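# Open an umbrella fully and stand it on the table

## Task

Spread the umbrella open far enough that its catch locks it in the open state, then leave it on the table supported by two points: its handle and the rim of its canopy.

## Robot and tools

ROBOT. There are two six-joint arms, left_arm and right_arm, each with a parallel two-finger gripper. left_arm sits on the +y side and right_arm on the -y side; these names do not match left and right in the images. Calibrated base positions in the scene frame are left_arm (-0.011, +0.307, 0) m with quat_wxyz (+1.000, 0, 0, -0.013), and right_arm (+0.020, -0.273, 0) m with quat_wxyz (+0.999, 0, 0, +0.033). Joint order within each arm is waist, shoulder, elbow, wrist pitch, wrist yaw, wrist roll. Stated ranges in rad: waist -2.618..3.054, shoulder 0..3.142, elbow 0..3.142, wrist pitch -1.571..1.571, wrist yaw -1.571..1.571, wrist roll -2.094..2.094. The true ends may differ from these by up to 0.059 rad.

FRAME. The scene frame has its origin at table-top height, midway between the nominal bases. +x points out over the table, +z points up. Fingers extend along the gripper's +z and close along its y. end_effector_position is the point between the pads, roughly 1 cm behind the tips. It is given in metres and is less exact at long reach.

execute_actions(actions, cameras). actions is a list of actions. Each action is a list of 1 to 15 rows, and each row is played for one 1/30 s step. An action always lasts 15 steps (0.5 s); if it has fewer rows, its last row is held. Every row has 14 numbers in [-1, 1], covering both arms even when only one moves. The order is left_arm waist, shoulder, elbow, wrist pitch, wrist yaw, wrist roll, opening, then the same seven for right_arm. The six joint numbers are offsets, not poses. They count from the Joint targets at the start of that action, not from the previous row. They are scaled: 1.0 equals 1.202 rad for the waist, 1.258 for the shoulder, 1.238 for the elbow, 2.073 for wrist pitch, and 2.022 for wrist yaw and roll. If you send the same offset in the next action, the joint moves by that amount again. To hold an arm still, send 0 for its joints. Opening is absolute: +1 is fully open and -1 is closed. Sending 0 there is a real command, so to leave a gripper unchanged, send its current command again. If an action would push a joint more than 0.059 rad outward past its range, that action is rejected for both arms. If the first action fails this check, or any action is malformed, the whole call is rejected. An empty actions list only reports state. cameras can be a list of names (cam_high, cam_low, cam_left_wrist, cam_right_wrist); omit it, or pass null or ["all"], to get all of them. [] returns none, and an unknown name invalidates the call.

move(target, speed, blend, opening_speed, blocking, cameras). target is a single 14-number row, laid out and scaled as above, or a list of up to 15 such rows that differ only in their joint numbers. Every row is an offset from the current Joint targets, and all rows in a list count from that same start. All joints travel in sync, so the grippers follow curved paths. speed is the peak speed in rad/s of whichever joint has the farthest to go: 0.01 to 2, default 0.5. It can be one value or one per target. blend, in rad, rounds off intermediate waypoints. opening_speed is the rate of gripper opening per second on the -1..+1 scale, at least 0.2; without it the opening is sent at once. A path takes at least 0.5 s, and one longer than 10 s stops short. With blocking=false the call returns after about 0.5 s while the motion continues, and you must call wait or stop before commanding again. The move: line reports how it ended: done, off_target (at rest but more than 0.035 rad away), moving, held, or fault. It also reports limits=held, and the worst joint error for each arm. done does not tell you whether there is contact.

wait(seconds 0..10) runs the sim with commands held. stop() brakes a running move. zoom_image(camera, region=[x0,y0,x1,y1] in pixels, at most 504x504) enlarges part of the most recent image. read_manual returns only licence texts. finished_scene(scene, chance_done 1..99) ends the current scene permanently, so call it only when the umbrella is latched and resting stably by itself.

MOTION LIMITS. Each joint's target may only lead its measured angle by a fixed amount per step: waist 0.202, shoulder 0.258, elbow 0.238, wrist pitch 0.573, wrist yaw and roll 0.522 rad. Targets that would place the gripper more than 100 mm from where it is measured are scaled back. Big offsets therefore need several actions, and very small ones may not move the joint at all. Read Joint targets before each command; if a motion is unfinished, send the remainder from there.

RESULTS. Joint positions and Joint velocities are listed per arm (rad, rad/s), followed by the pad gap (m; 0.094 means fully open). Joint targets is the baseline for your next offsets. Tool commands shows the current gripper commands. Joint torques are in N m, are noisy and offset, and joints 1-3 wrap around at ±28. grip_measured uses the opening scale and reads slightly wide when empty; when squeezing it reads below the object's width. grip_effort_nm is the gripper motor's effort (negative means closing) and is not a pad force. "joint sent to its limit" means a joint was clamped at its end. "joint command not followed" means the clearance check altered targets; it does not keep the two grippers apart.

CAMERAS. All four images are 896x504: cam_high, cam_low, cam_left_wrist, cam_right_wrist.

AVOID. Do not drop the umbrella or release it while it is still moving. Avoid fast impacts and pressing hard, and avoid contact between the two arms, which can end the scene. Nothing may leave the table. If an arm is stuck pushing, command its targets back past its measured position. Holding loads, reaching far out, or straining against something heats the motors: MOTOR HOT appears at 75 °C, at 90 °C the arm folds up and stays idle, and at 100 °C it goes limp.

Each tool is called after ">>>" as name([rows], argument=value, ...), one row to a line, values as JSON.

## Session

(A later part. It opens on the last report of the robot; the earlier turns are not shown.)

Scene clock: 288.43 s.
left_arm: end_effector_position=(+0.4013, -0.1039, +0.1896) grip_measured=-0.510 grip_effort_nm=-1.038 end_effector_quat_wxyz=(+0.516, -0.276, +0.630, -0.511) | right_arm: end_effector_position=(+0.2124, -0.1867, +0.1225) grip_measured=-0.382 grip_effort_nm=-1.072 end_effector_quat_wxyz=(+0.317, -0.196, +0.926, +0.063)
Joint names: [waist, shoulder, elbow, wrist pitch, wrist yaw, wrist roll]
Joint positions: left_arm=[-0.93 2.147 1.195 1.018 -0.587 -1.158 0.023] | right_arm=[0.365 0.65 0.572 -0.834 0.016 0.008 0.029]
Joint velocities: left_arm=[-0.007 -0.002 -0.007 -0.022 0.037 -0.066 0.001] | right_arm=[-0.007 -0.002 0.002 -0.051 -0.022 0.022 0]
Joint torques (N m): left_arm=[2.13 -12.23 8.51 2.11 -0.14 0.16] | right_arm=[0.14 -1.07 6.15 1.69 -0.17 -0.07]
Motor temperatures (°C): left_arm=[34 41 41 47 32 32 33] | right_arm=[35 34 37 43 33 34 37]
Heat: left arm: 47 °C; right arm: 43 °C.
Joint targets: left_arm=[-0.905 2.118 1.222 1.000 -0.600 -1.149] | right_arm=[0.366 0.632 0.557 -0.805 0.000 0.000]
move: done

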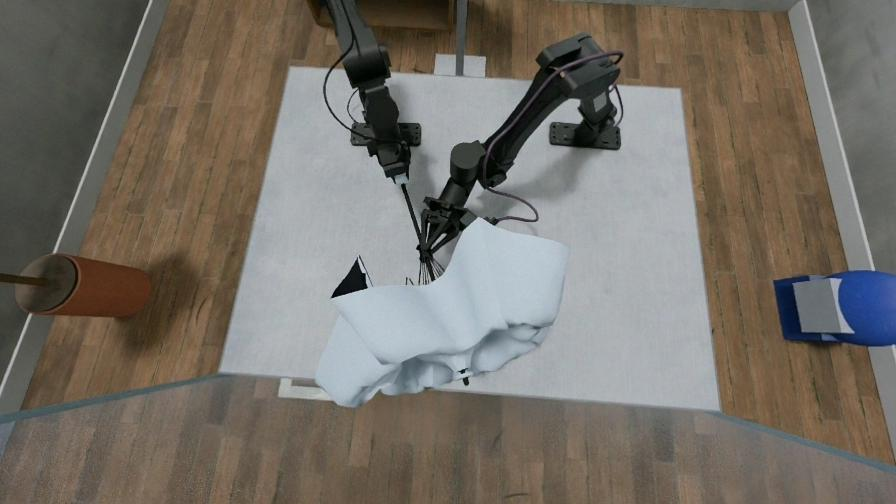

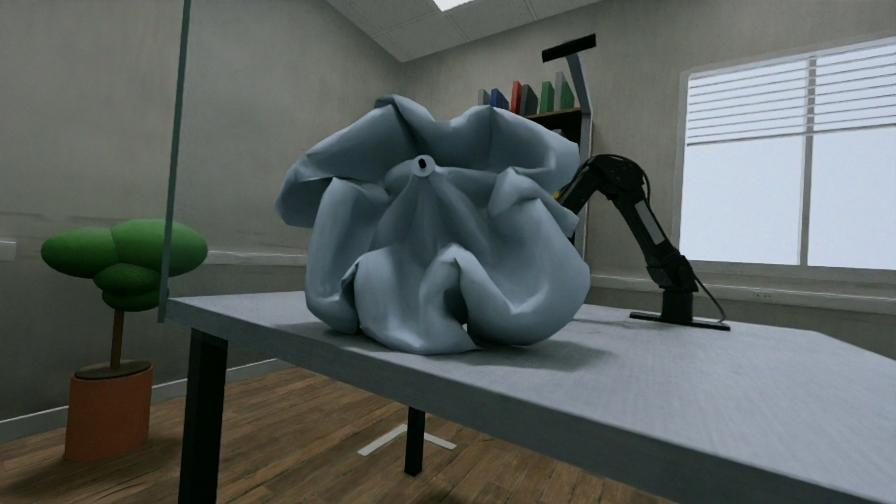

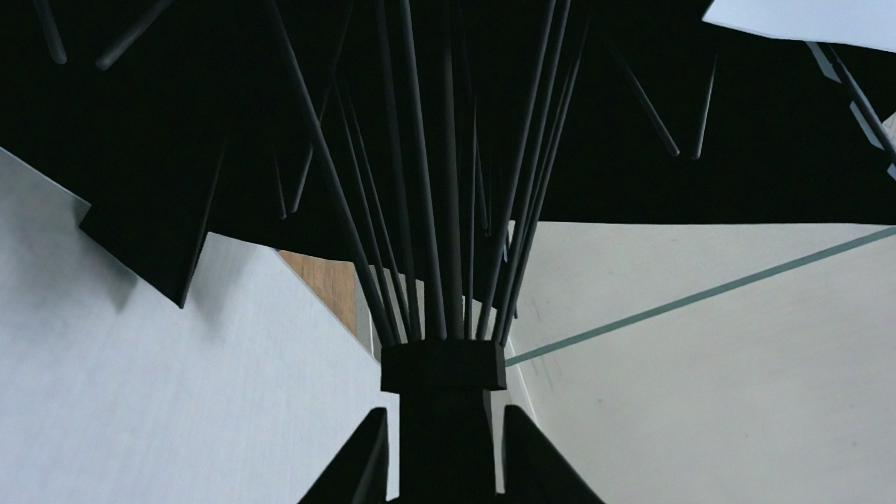

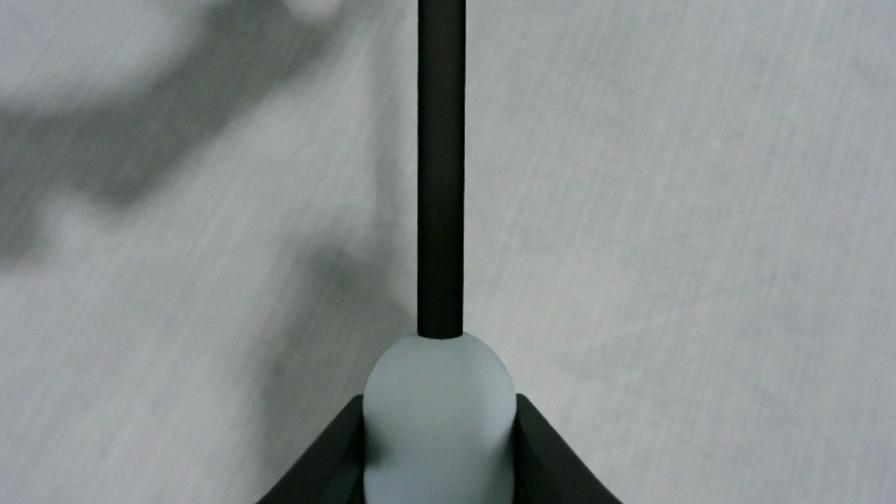

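>>> zoom_image(camera="cam_high", region=[296, 150, 596, 430])

>>> zoom_image(camera="cam_low", region=[240, 70, 640, 380])

Scaled by 1.680 from the camera's 896x504 image, which has a finer 1280x720 frame.

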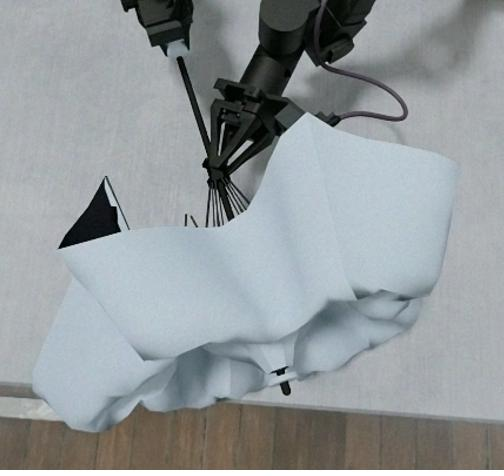

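Scaled by 1.260 from the camera's 896x504 image, which has a finer 1280x720 frame.

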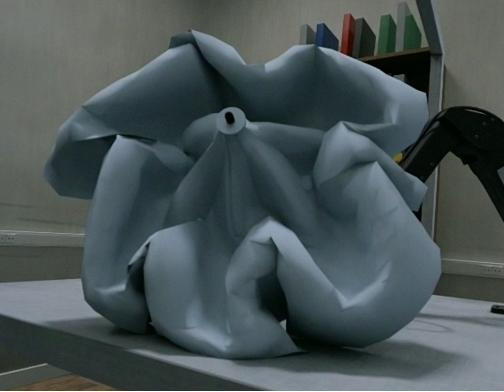

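>>> move(target=[-0.0857, -0.0342, -0.0153, 0.0931, -0.0289, 0.1340, -0.7, -0.005, -0.2750, -0.0719, -0.0425, 0, 0, -0.6], speed=0.2)

Scene clock: 315.97 s.
left_arm: end_effector_position=(+0.3667, -0.1183, +0.2417) grip_measured=-0.511 grip_effort_nm=-1.028 end_effector_quat_wxyz=(+0.585, -0.213, +0.595, -0.508) | right_arm: end_effector_position=(+0.1873, -0.1987, +0.1326) grip_measured=-0.382 grip_effort_nm=-1.057 end_effector_quat_wxyz=(+0.396, -0.189, +0.895, +0.080)
Joint names: [waist, shoulder, elbow, wrist pitch, wrist yaw, wrist roll]
Joint positions: left_arm=[-1.011 2.109 1.195 1.169 -0.649 -0.901 0.023] | right_arm=[0.365 0.307 0.481 -0.913 0.018 0.008 0.029]
Joint velocities: left_arm=[-0.002 -0.007 -0.022 -0.037 0.022 -0.022 0] | right_arm=[0.012 0.002 -0.012 -0.007 -0.022 -0.037 0]
Joint torques (N m): left_arm=[0.23 -12.37 6.98 2.38 -0.02 0.31] | right_arm=[-0.43 0.32 5.97 1.83 -0.18 -0.06]
Motor temperatures (°C): left_arm=[34 41 42 45 32 32 33] | right_arm=[35 34 37 42 33 34 37]
Heat: left arm: 45 °C; right arm: 42 °C.
Joint targets: left_arm=[-1.008 2.075 1.203 1.193 -0.658 -0.878] | right_arm=[0.360 0.286 0.468 -0.893 0.000 0.000]
move: done

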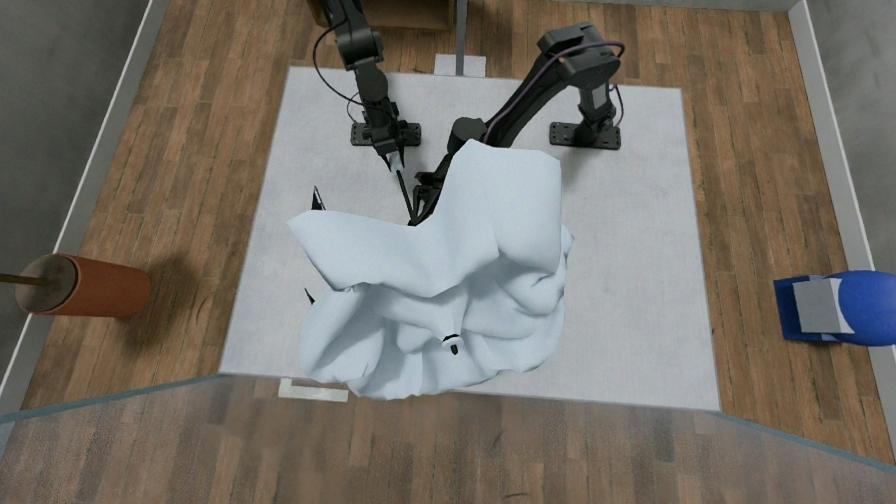

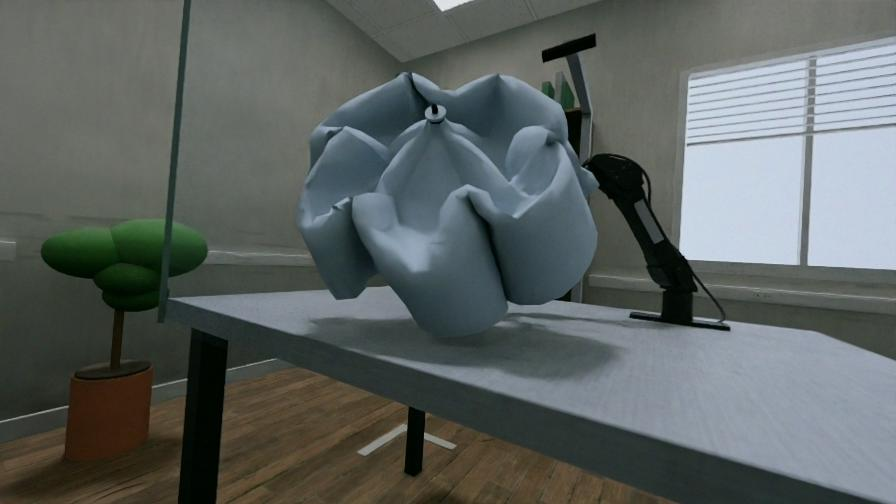

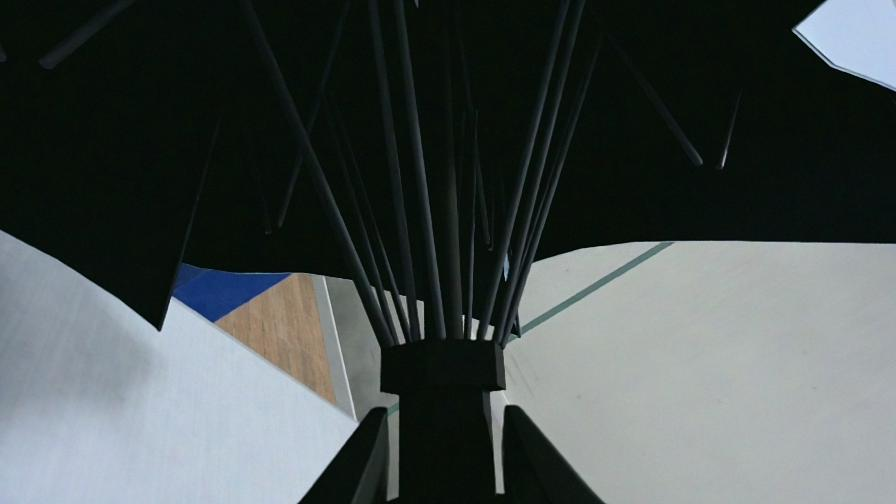

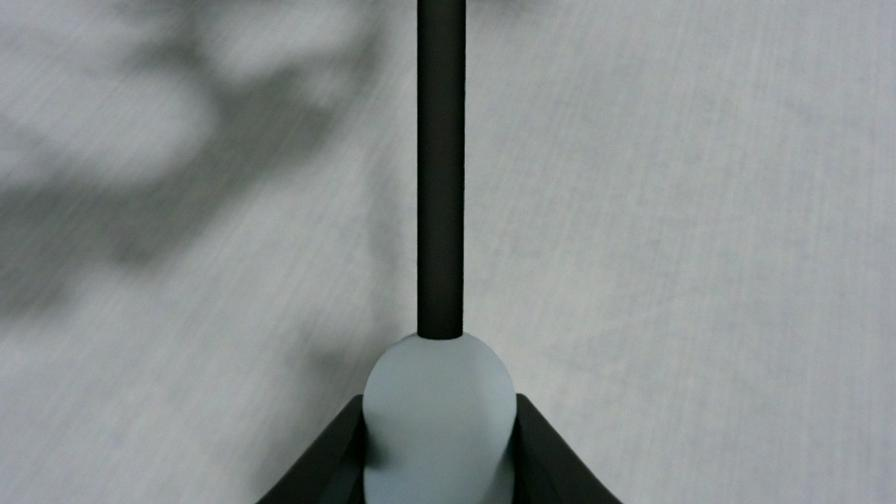

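>>> zoom_image(camera="cam_left_wrist", region=[196, 0, 700, 400])

Scaled by 1.000.

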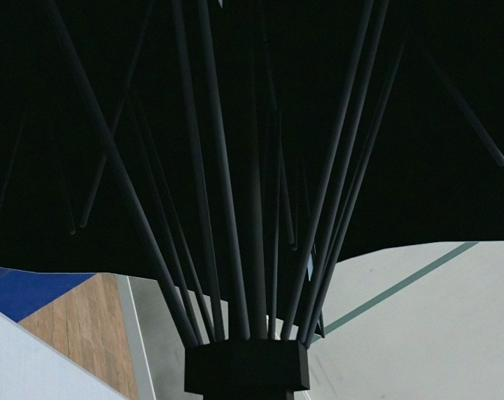

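>>> move(target=[0.0416, -0.0064, 0.0299, -0.0323, 0.0252, -0.0143, -0.7, 0, 0, 0, 0, 0, 0, -0.6], speed=0.1)

Scene clock: 341.67 s.
left_arm: end_effector_position=(+0.3785, -0.1143, +0.2461) grip_measured=-0.511 grip_effort_nm=-1.028 end_effector_quat_wxyz=(+0.582, -0.212, +0.597, -0.510) | right_arm: end_effector_position=(+0.1874, -0.1989, +0.1326) grip_measured=-0.382 grip_effort_nm=-1.067 end_effector_quat_wxyz=(+0.396, -0.188, +0.895, +0.080)
Joint names: [waist, shoulder, elbow, wrist pitch, wrist yaw, wrist roll]
Joint positions: left_arm=[-0.979 2.099 1.21 1.132 -0.612 -0.919 0.023] | right_arm=[0.364 0.307 0.481 -0.913 0.018 0.008 0.029]
Joint velocities: left_arm=[-0.002 -0.002 -0.002 -0.051 0.022 0.007 0] | right_arm=[-0.017 -0.007 -0.007 -0.037 -0.066 -0.007 0.001]
Joint torques (N m): left_arm=[1.87 -12.31 8.95 2.1 0.1 0.2] | right_arm=[-0.29 0.36 6 1.82 -0.19 -0.06]
Motor temperatures (°C): left_arm=[34 43 42 46 32 32 33] | right_arm=[35 34 37 43 33 34 37]
Heat: left arm: 46 °C; right arm: 43 °C.
Joint targets: left_arm=[-0.958 2.066 1.240 1.126 -0.608 -0.907] | right_arm=[0.360 0.286 0.468 -0.893 0.000 0.000]
move: done

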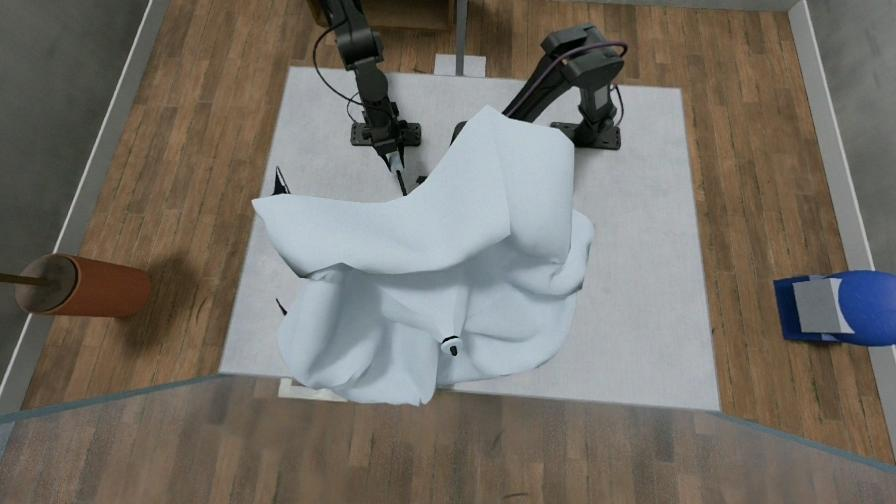

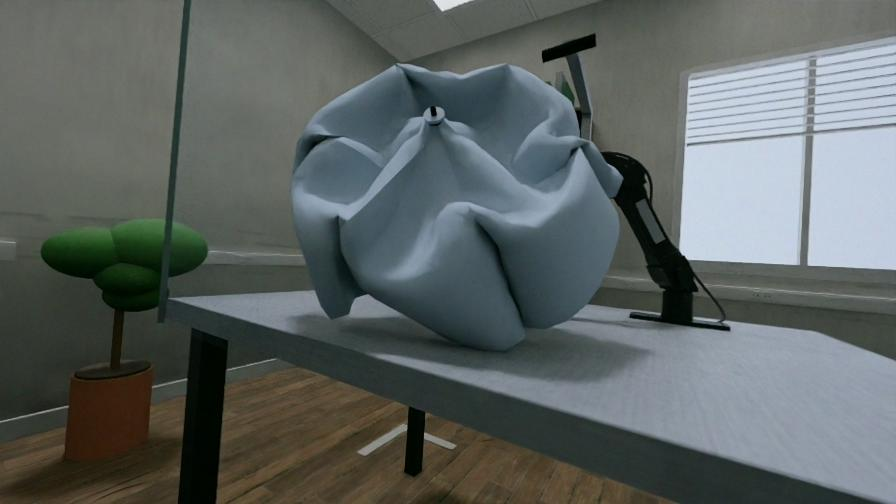

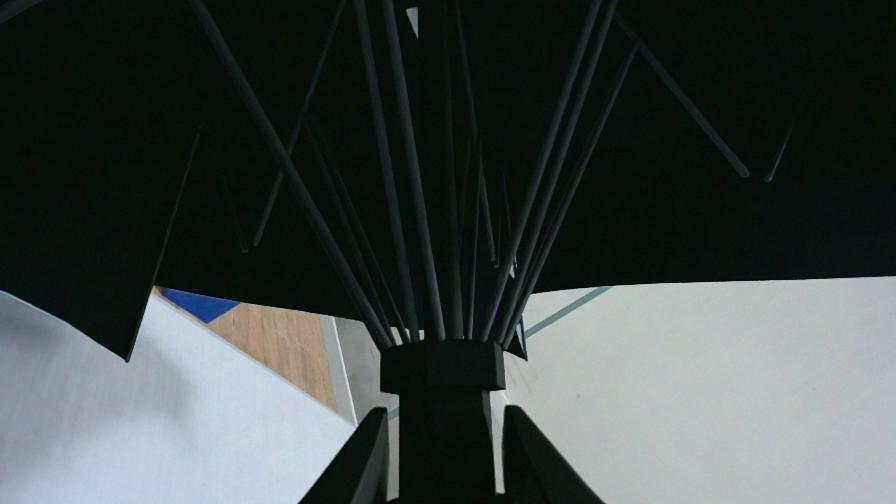

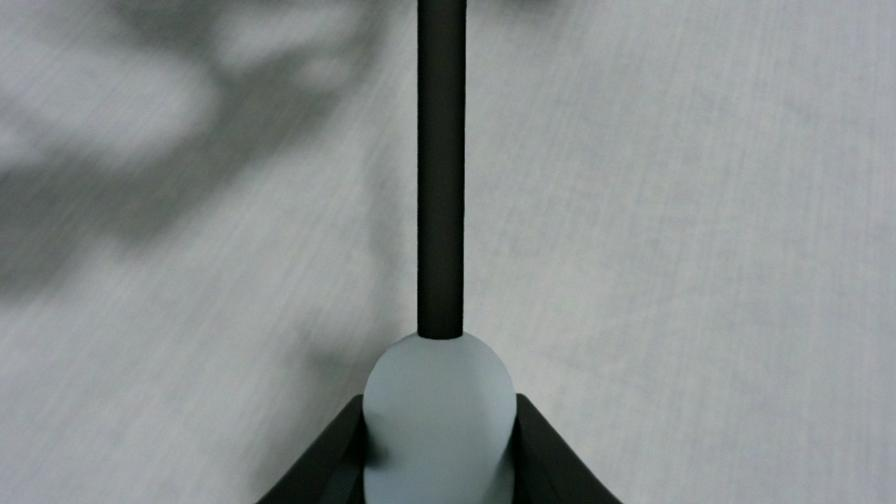

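>>> move(target=[0.0383, -0.0111, 0.0291, -0.0285, 0.0208, -0.0059, -0.7, 0, 0, 0, 0, 0, 0, -0.6], speed=0.1)

Scene clock: 360.97 s.
left_arm: end_effector_position=(+0.3950, -0.1090, +0.2559) grip_measured=-0.511 grip_effort_nm=-1.033 end_effector_quat_wxyz=(+0.580, -0.208, +0.600, -0.510) | right_arm: end_effector_position=(+0.1877, -0.1991, +0.1328) grip_measured=-0.382 grip_effort_nm=-1.062 end_effector_quat_wxyz=(+0.397, -0.186, +0.895, +0.080)
Joint names: [waist, shoulder, elbow, wrist pitch, wrist yaw, wrist roll]
Joint positions: left_arm=[-0.938 2.086 1.243 1.074 -0.565 -0.93 0.023] | right_arm=[0.362 0.307 0.481 -0.912 0.018 0.01 0.029]
Joint velocities: left_arm=[-0.022 -0.007 -0.002 0.007 0.037 -0.066 0] | right_arm=[0.017 0.007 -0.017 0.051 -0.007 0.022 0.001]
Joint torques (N m): left_arm=[2.28 -12.38 9.4 2.11 0.03 0.17] | right_arm=[-0.14 0.42 6.04 1.82 -0.19 -0.11]
Motor temperatures (°C): left_arm=[34 43 42 46 32 32 33] | right_arm=[35 34 37 44 33 34 37]
Heat: left arm: 46 °C; right arm: 44 °C.
Joint targets: left_arm=[-0.912 2.053 1.276 1.067 -0.566 -0.919] | right_arm=[0.360 0.286 0.468 -0.893 0.000 0.000]
move: done

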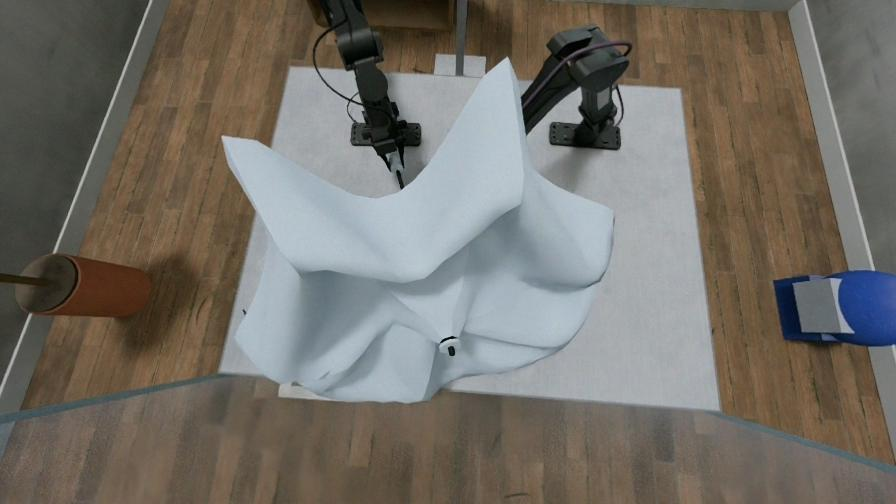

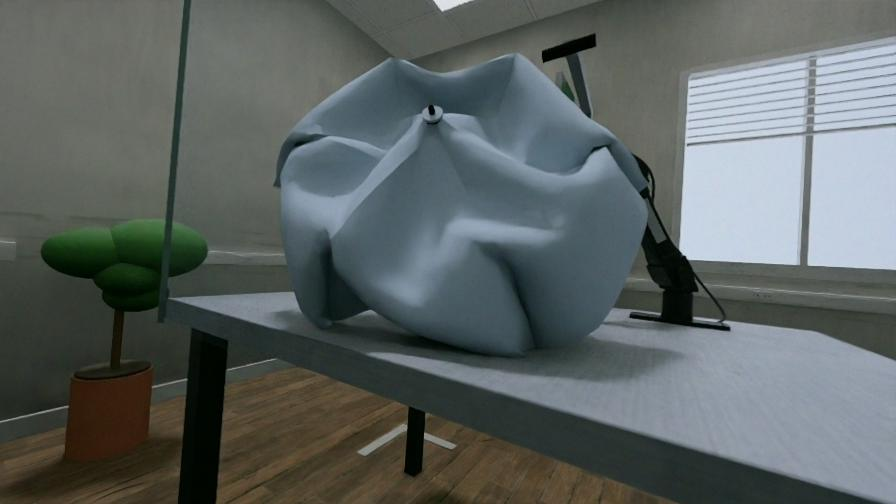

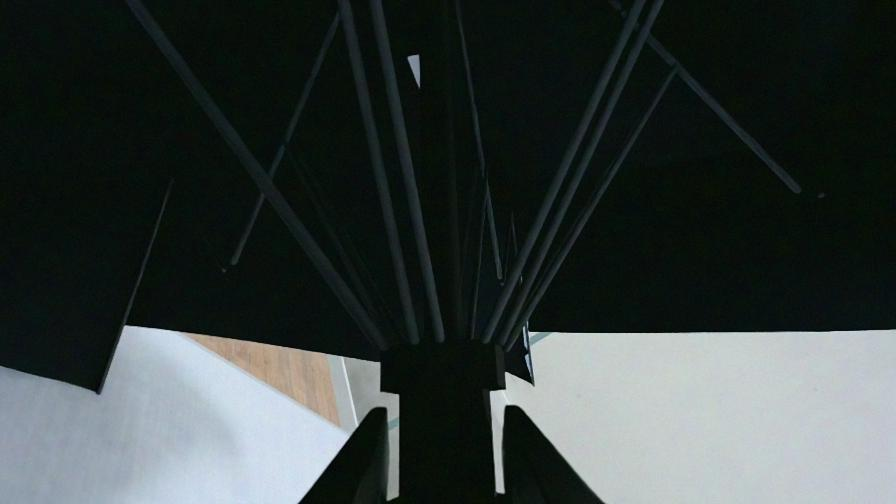

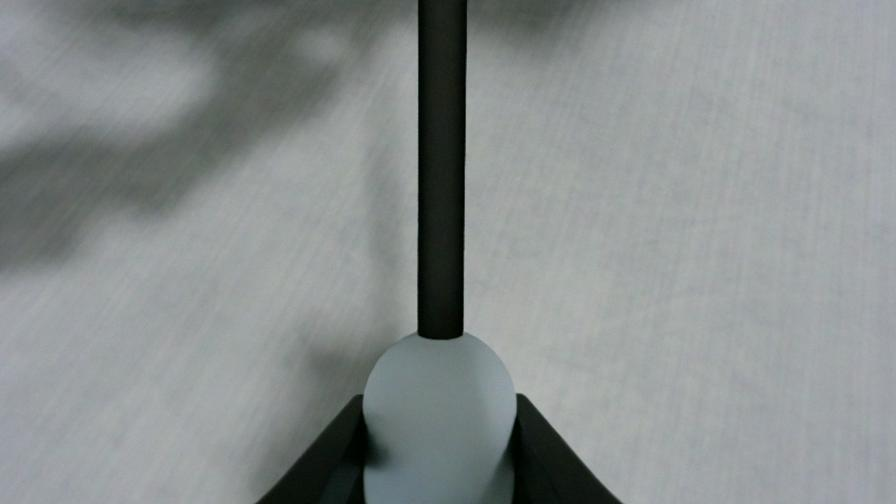

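>>> move(target=[-0.0241, -0.0652, 0.0477, -0.0275, 0.0016, 0.0524, -0.7, -0.0058, -0.0079, 0.0840, -0.0193, 0, 0, -0.6], speed=0.12)

Scene clock: 374.17 s.
left_arm: end_effector_position=(+0.3904, -0.1090, +0.3041) grip_measured=-0.511 grip_effort_nm=-1.038 end_effector_quat_wxyz=(+0.607, -0.180, +0.591, -0.500) | right_arm: end_effector_position=(+0.1894, -0.1975, +0.1580) grip_measured=-0.382 grip_effort_nm=-1.062 end_effector_quat_wxyz=(+0.426, -0.181, +0.882, +0.090)
Joint names: [waist, shoulder, elbow, wrist pitch, wrist yaw, wrist roll]
Joint positions: left_arm=[-0.942 2.01 1.297 0.995 -0.557 -0.833 0.023] | right_arm=[0.359 0.293 0.537 -0.914 0.011 0.016 0.029]
Joint velocities: left_arm=[0.007 -0.002 0.007 0.051 -0.051 0.022 0] | right_arm=[-0.012 -0.007 -0.007 0.007 -0.051 -0.051 0]
Joint torques (N m): left_arm=[0.12 -12.67 10.17 2.31 0.01 0.27] | right_arm=[-0.57 0.72 10.03 1.54 -0.11 -0.15]
Motor temperatures (°C): left_arm=[34 44 43 47 32 32 33] | right_arm=[35 34 37 44 33 34 37]
Heat: left arm: 47 °C; right arm: 44 °C.
Joint targets: left_arm=[-0.941 1.970 1.335 1.010 -0.562 -0.813] | right_arm=[0.353 0.276 0.572 -0.933 0.000 0.000]
move: off_target (left_arm); left_arm: the shoulder is farthest, 0.039 rad from its target

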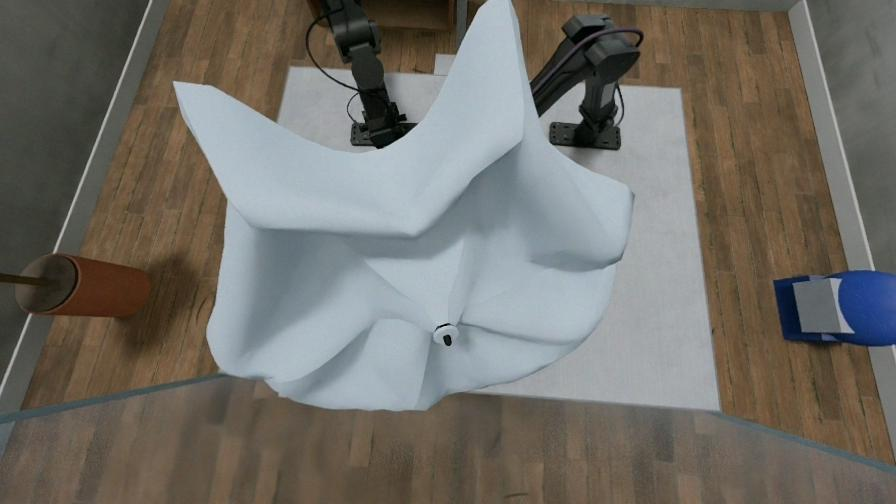

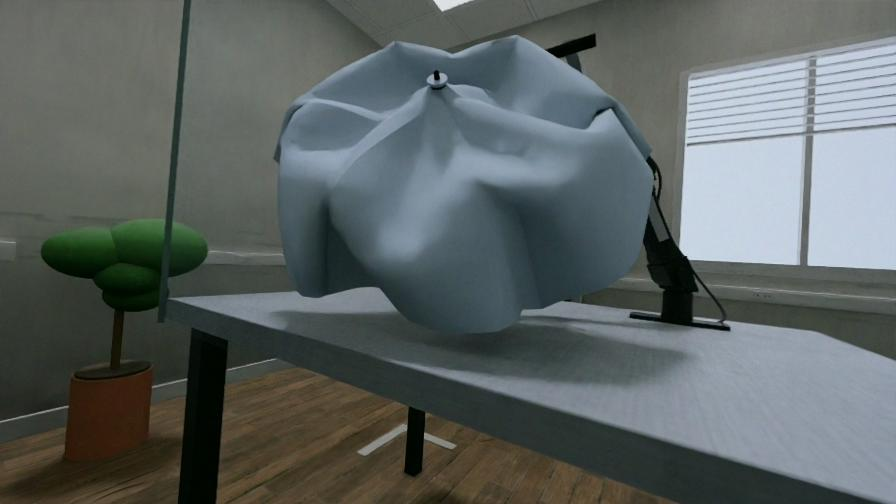

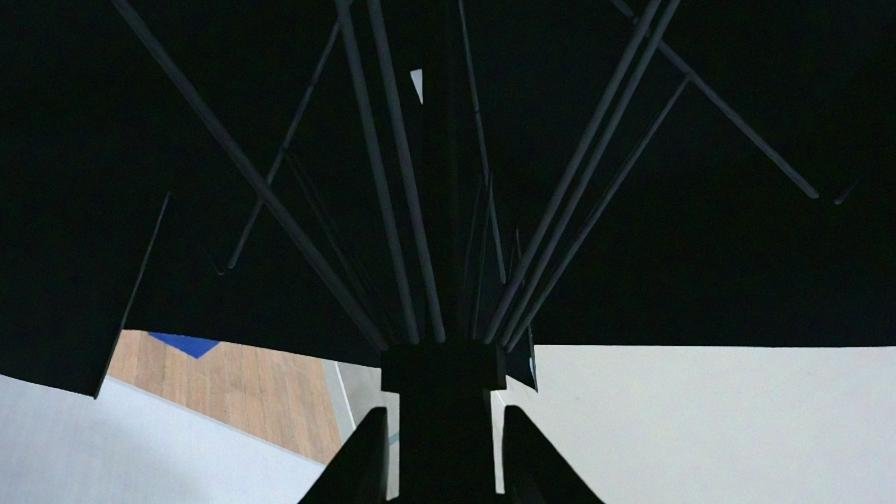

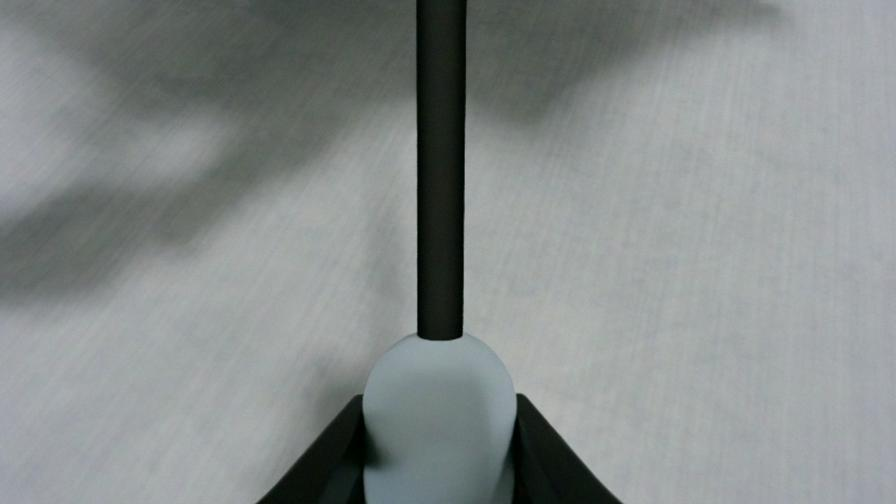

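>>> move(target=[0.0507, -0.0024, 0.0355, -0.0352, 0.0227, -0.0114, -0.7, 0, 0, 0, 0, 0, 0, -0.6], speed=0.1)

Scene clock: 384.70 s.
left_arm: end_effector_position=(+0.4080, -0.1037, +0.3112) grip_measured=-0.511 grip_effort_nm=-1.043 end_effector_quat_wxyz=(+0.603, -0.179, +0.596, -0.499) | right_arm: end_effector_position=(+0.1888, -0.1981, +0.1570) grip_measured=-0.382 grip_effort_nm=-1.072 end_effector_quat_wxyz=(+0.424, -0.179, +0.883, +0.090)
Joint names: [waist, shoulder, elbow, wrist pitch, wrist yaw, wrist roll]
Joint positions: left_arm=[-0.9 2.01 1.341 0.933 -0.512 -0.852 0.023] | right_arm=[0.356 0.293 0.537 -0.919 0.01 0.017 0.029]
Joint velocities: left_arm=[-0.012 -0.002 0.007 -0.022 -0.051 0.022 0] | right_arm=[-0.012 0.002 0.007 -0.022 -0.007 0.066 -0.001]
Joint torques (N m): left_arm=[1.74 -13.03 10.32 2.24 0 0.21] | right_arm=[-0.31 0.76 10.06 1.59 -0.1 -0.15]
Motor temperatures (°C): left_arm=[34 43 44 47 32 32 33] | right_arm=[35 34 37 43 33 34 37]
Heat: left arm: 47 °C; right arm: 43 °C.
Joint targets: left_arm=[-0.880 1.967 1.379 0.937 -0.516 -0.836] | right_arm=[0.353 0.276 0.572 -0.933 0.000 0.000]
move: off_target (left_arm); left_arm: the shoulder is farthest, 0.043 rad from its target

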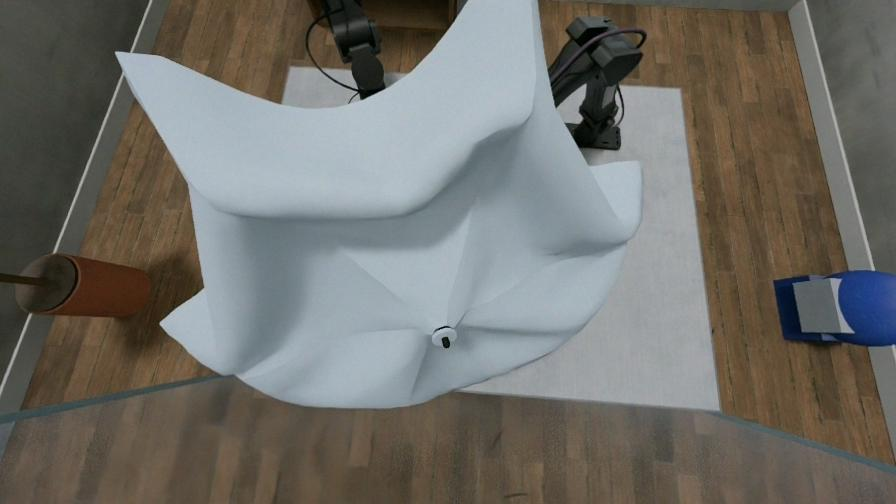

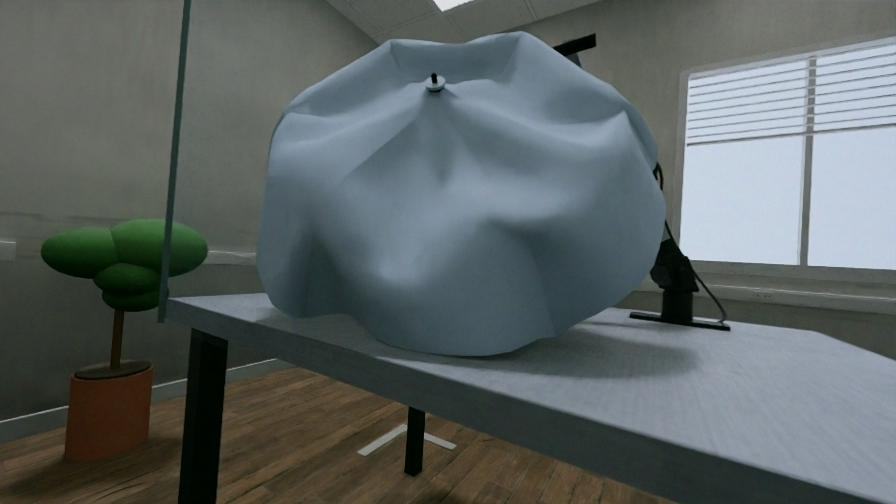

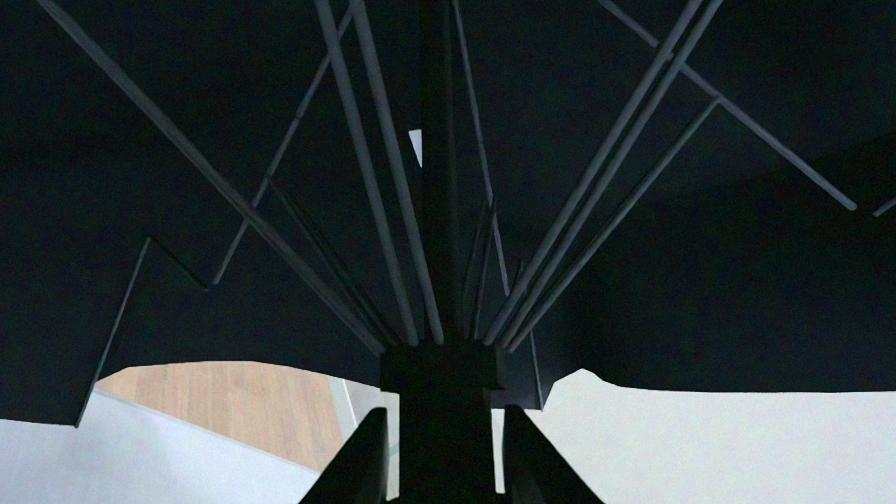

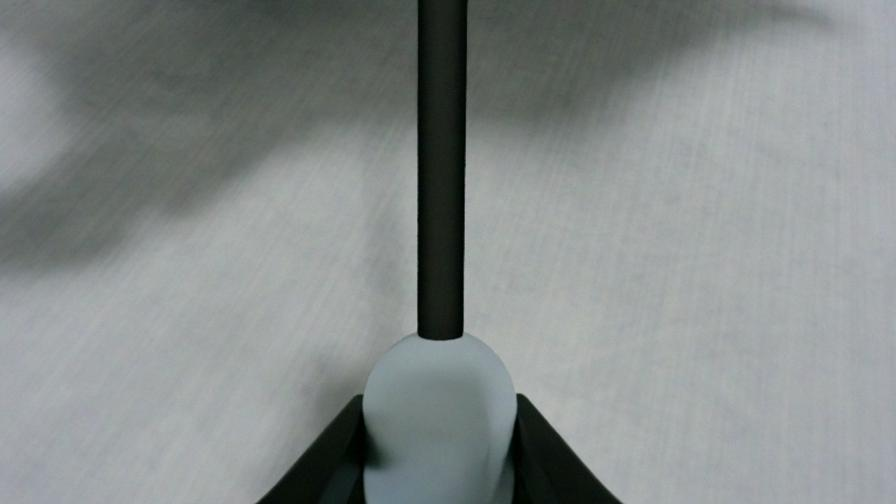

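>>> move(target=[-0.0270, -0.0493, 0.0832, -0.0642, -0.0015, 0.0307, -0.7, 0, 0.0286, 0.1204, -0.0323, 0, 0, -0.6], speed=0.12)

Scene clock: 429.70 s.
left_arm: end_effector_position=(+0.3991, -0.1065, +0.3681) grip_measured=-0.511 grip_effort_nm=-1.038 end_effector_quat_wxyz=(+0.617, -0.162, +0.586, -0.499) | right_arm: end_effector_position=(+0.1816, -0.2013, +0.1985) grip_measured=-0.382 grip_effort_nm=-1.062 end_effector_quat_wxyz=(+0.445, -0.177, +0.873, +0.095)
Joint names: [waist, shoulder, elbow, wrist pitch, wrist yaw, wrist roll]
Joint positions: left_arm=[-0.915 1.942 1.445 0.799 -0.51 -0.797 0.023] | right_arm=[0.356 0.31 0.681 -0.997 0.01 0.017 0.029]
Joint velocities: left_arm=[-0.002 0.002 -0.007 0.007 -0.037 -0.022 0] | right_arm=[0.002 -0.027 0.002 0.007 -0.037 0.007 0]
Joint torques (N m): left_arm=[0.23 -12.22 10.5 2.2 -0.03 0.31] | right_arm=[-0.29 2.51 10.11 1.72 -0.1 -0.15]
Motor temperatures (°C): left_arm=[34 42 43 49 32 32 34] | right_arm=[35 34 38 44 33 34 38]
Heat: left arm: 49 °C; right arm: 44 °C.
Joint targets: left_arm=[-0.913 1.906 1.482 0.804 -0.519 -0.774] | right_arm=[0.353 0.312 0.721 -1.000 0.000 0.000]
move: off_target (left_arm, right_arm); left_arm: the shoulder is farthest, 0.037 rad from its target; right_arm: the elbow is farthest, 0.040 rad from its target

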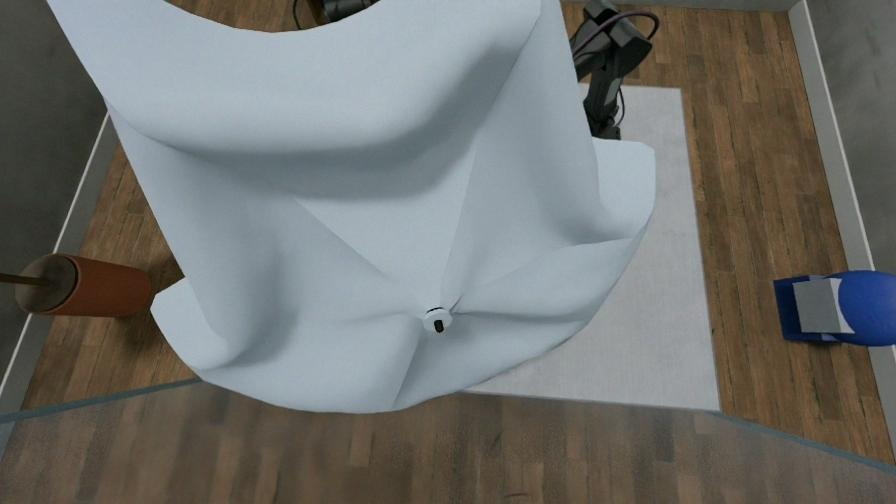

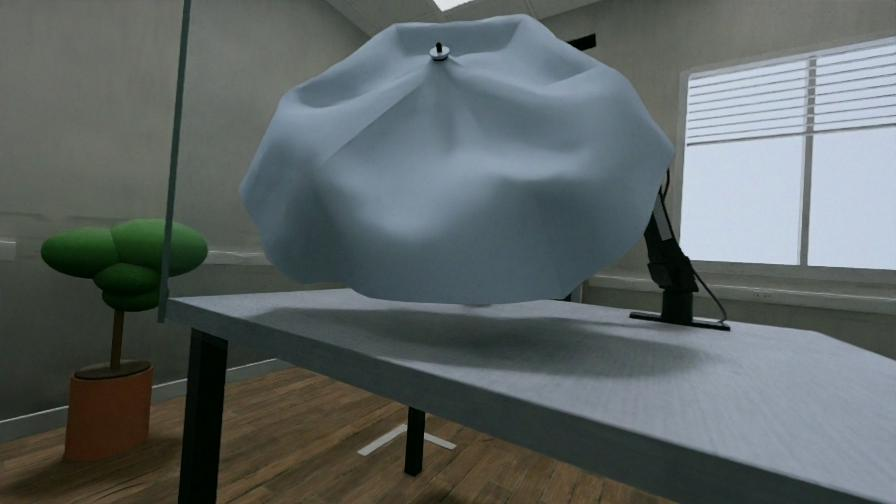

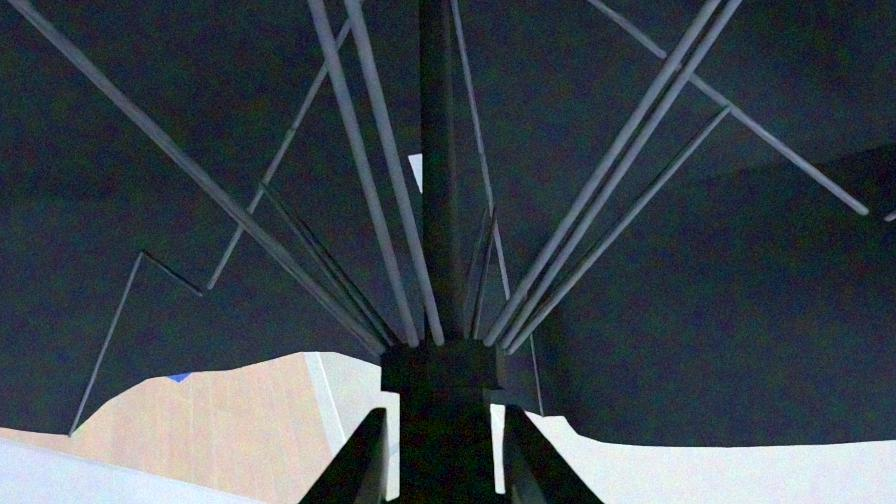

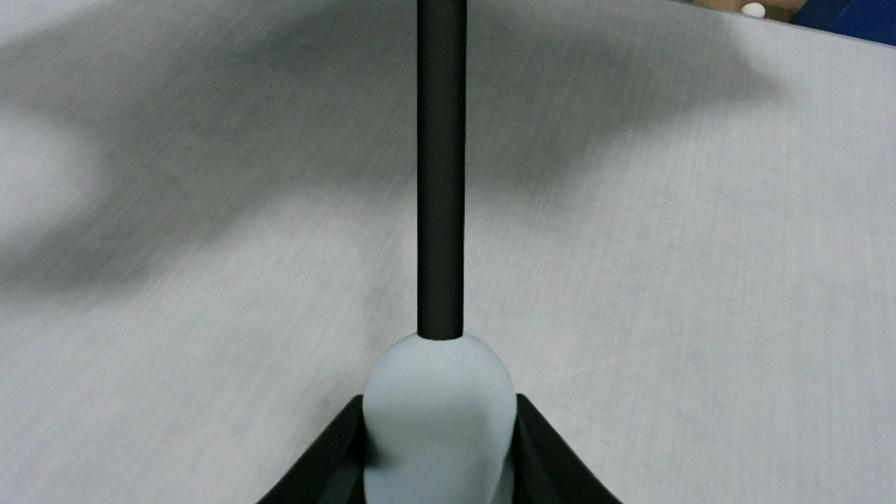

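>>> execute_actions(actions=[], cameras=["cam_high","cam_low","cam_left_wrist"])

Scene clock: 441.90 s.
left_arm: end_effector_position=(+0.3991, -0.1065, +0.3680) grip_measured=-0.511 grip_effort_nm=-1.033 end_effector_quat_wxyz=(+0.617, -0.162, +0.586, -0.499) | right_arm: end_effector_position=(+0.1815, -0.2014, +0.1984) grip_measured=-0.382 grip_effort_nm=-1.067 end_effector_quat_wxyz=(+0.445, -0.177, +0.873, +0.095)
Joint names: [waist, shoulder, elbow, wrist pitch, wrist yaw, wrist roll]
Joint positions: left_arm=[-0.915 1.942 1.445 0.799 -0.51 -0.797 0.023] | right_arm=[0.356 0.31 0.681 -0.997 0.01 0.017 0.029]
Joint velocities: left_arm=[-0.007 0.012 -0.002 -0.037 -0.037 0.051 0] | right_arm=[-0.007 -0.007 -0.012 -0.022 0.007 -0.022 0.001]
Joint torques (N m): left_arm=[0.23 -12.22 10.5 2.2 -0.02 0.31] | right_arm=[-0.31 2.5 10.14 1.71 -0.09 -0.17]
Motor temperatures (°C): left_arm=[34 44 44 50 32 32 34] | right_arm=[35 34 39 43 33 34 38]
Heat: left arm: 50 °C; right arm: 43 °C.
Joint targets: left_arm=[-0.913 1.906 1.482 0.804 -0.519 -0.774] | right_arm=[0.353 0.312 0.721 -1.000 0.000 0.000]
Tool commands: left_gripper/opening=-0.7 right_gripper/opening=-0.6
Images, in order (width x height): cam_high 896x504, cam_low 896x504, cam_left_wrist 896x504.

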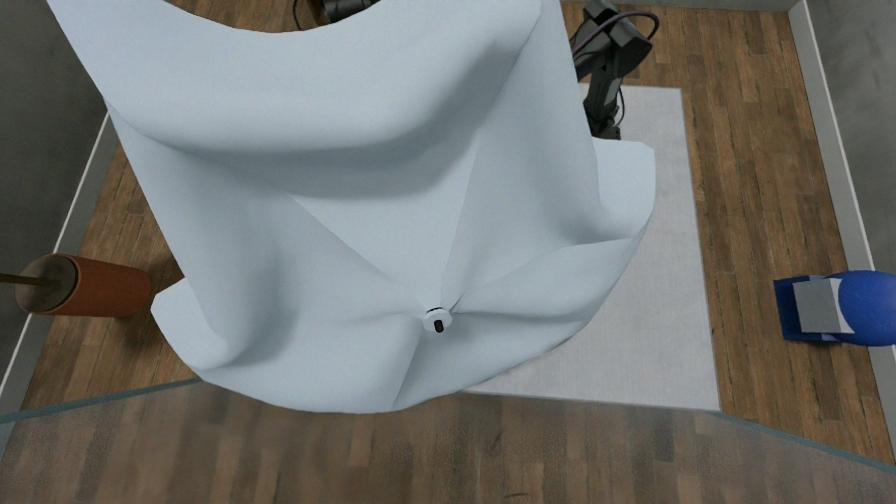

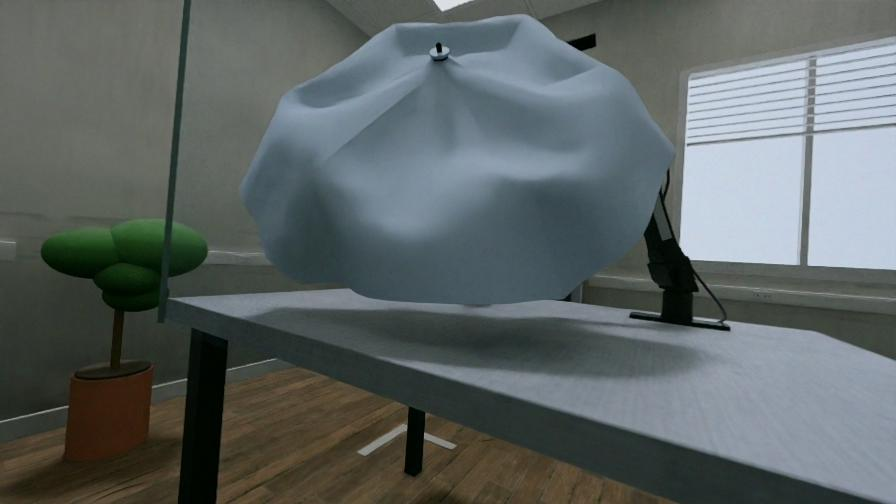

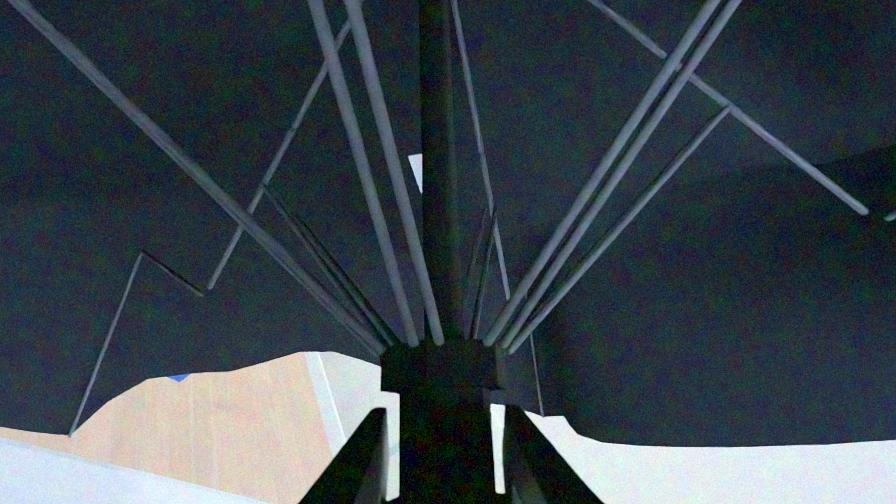

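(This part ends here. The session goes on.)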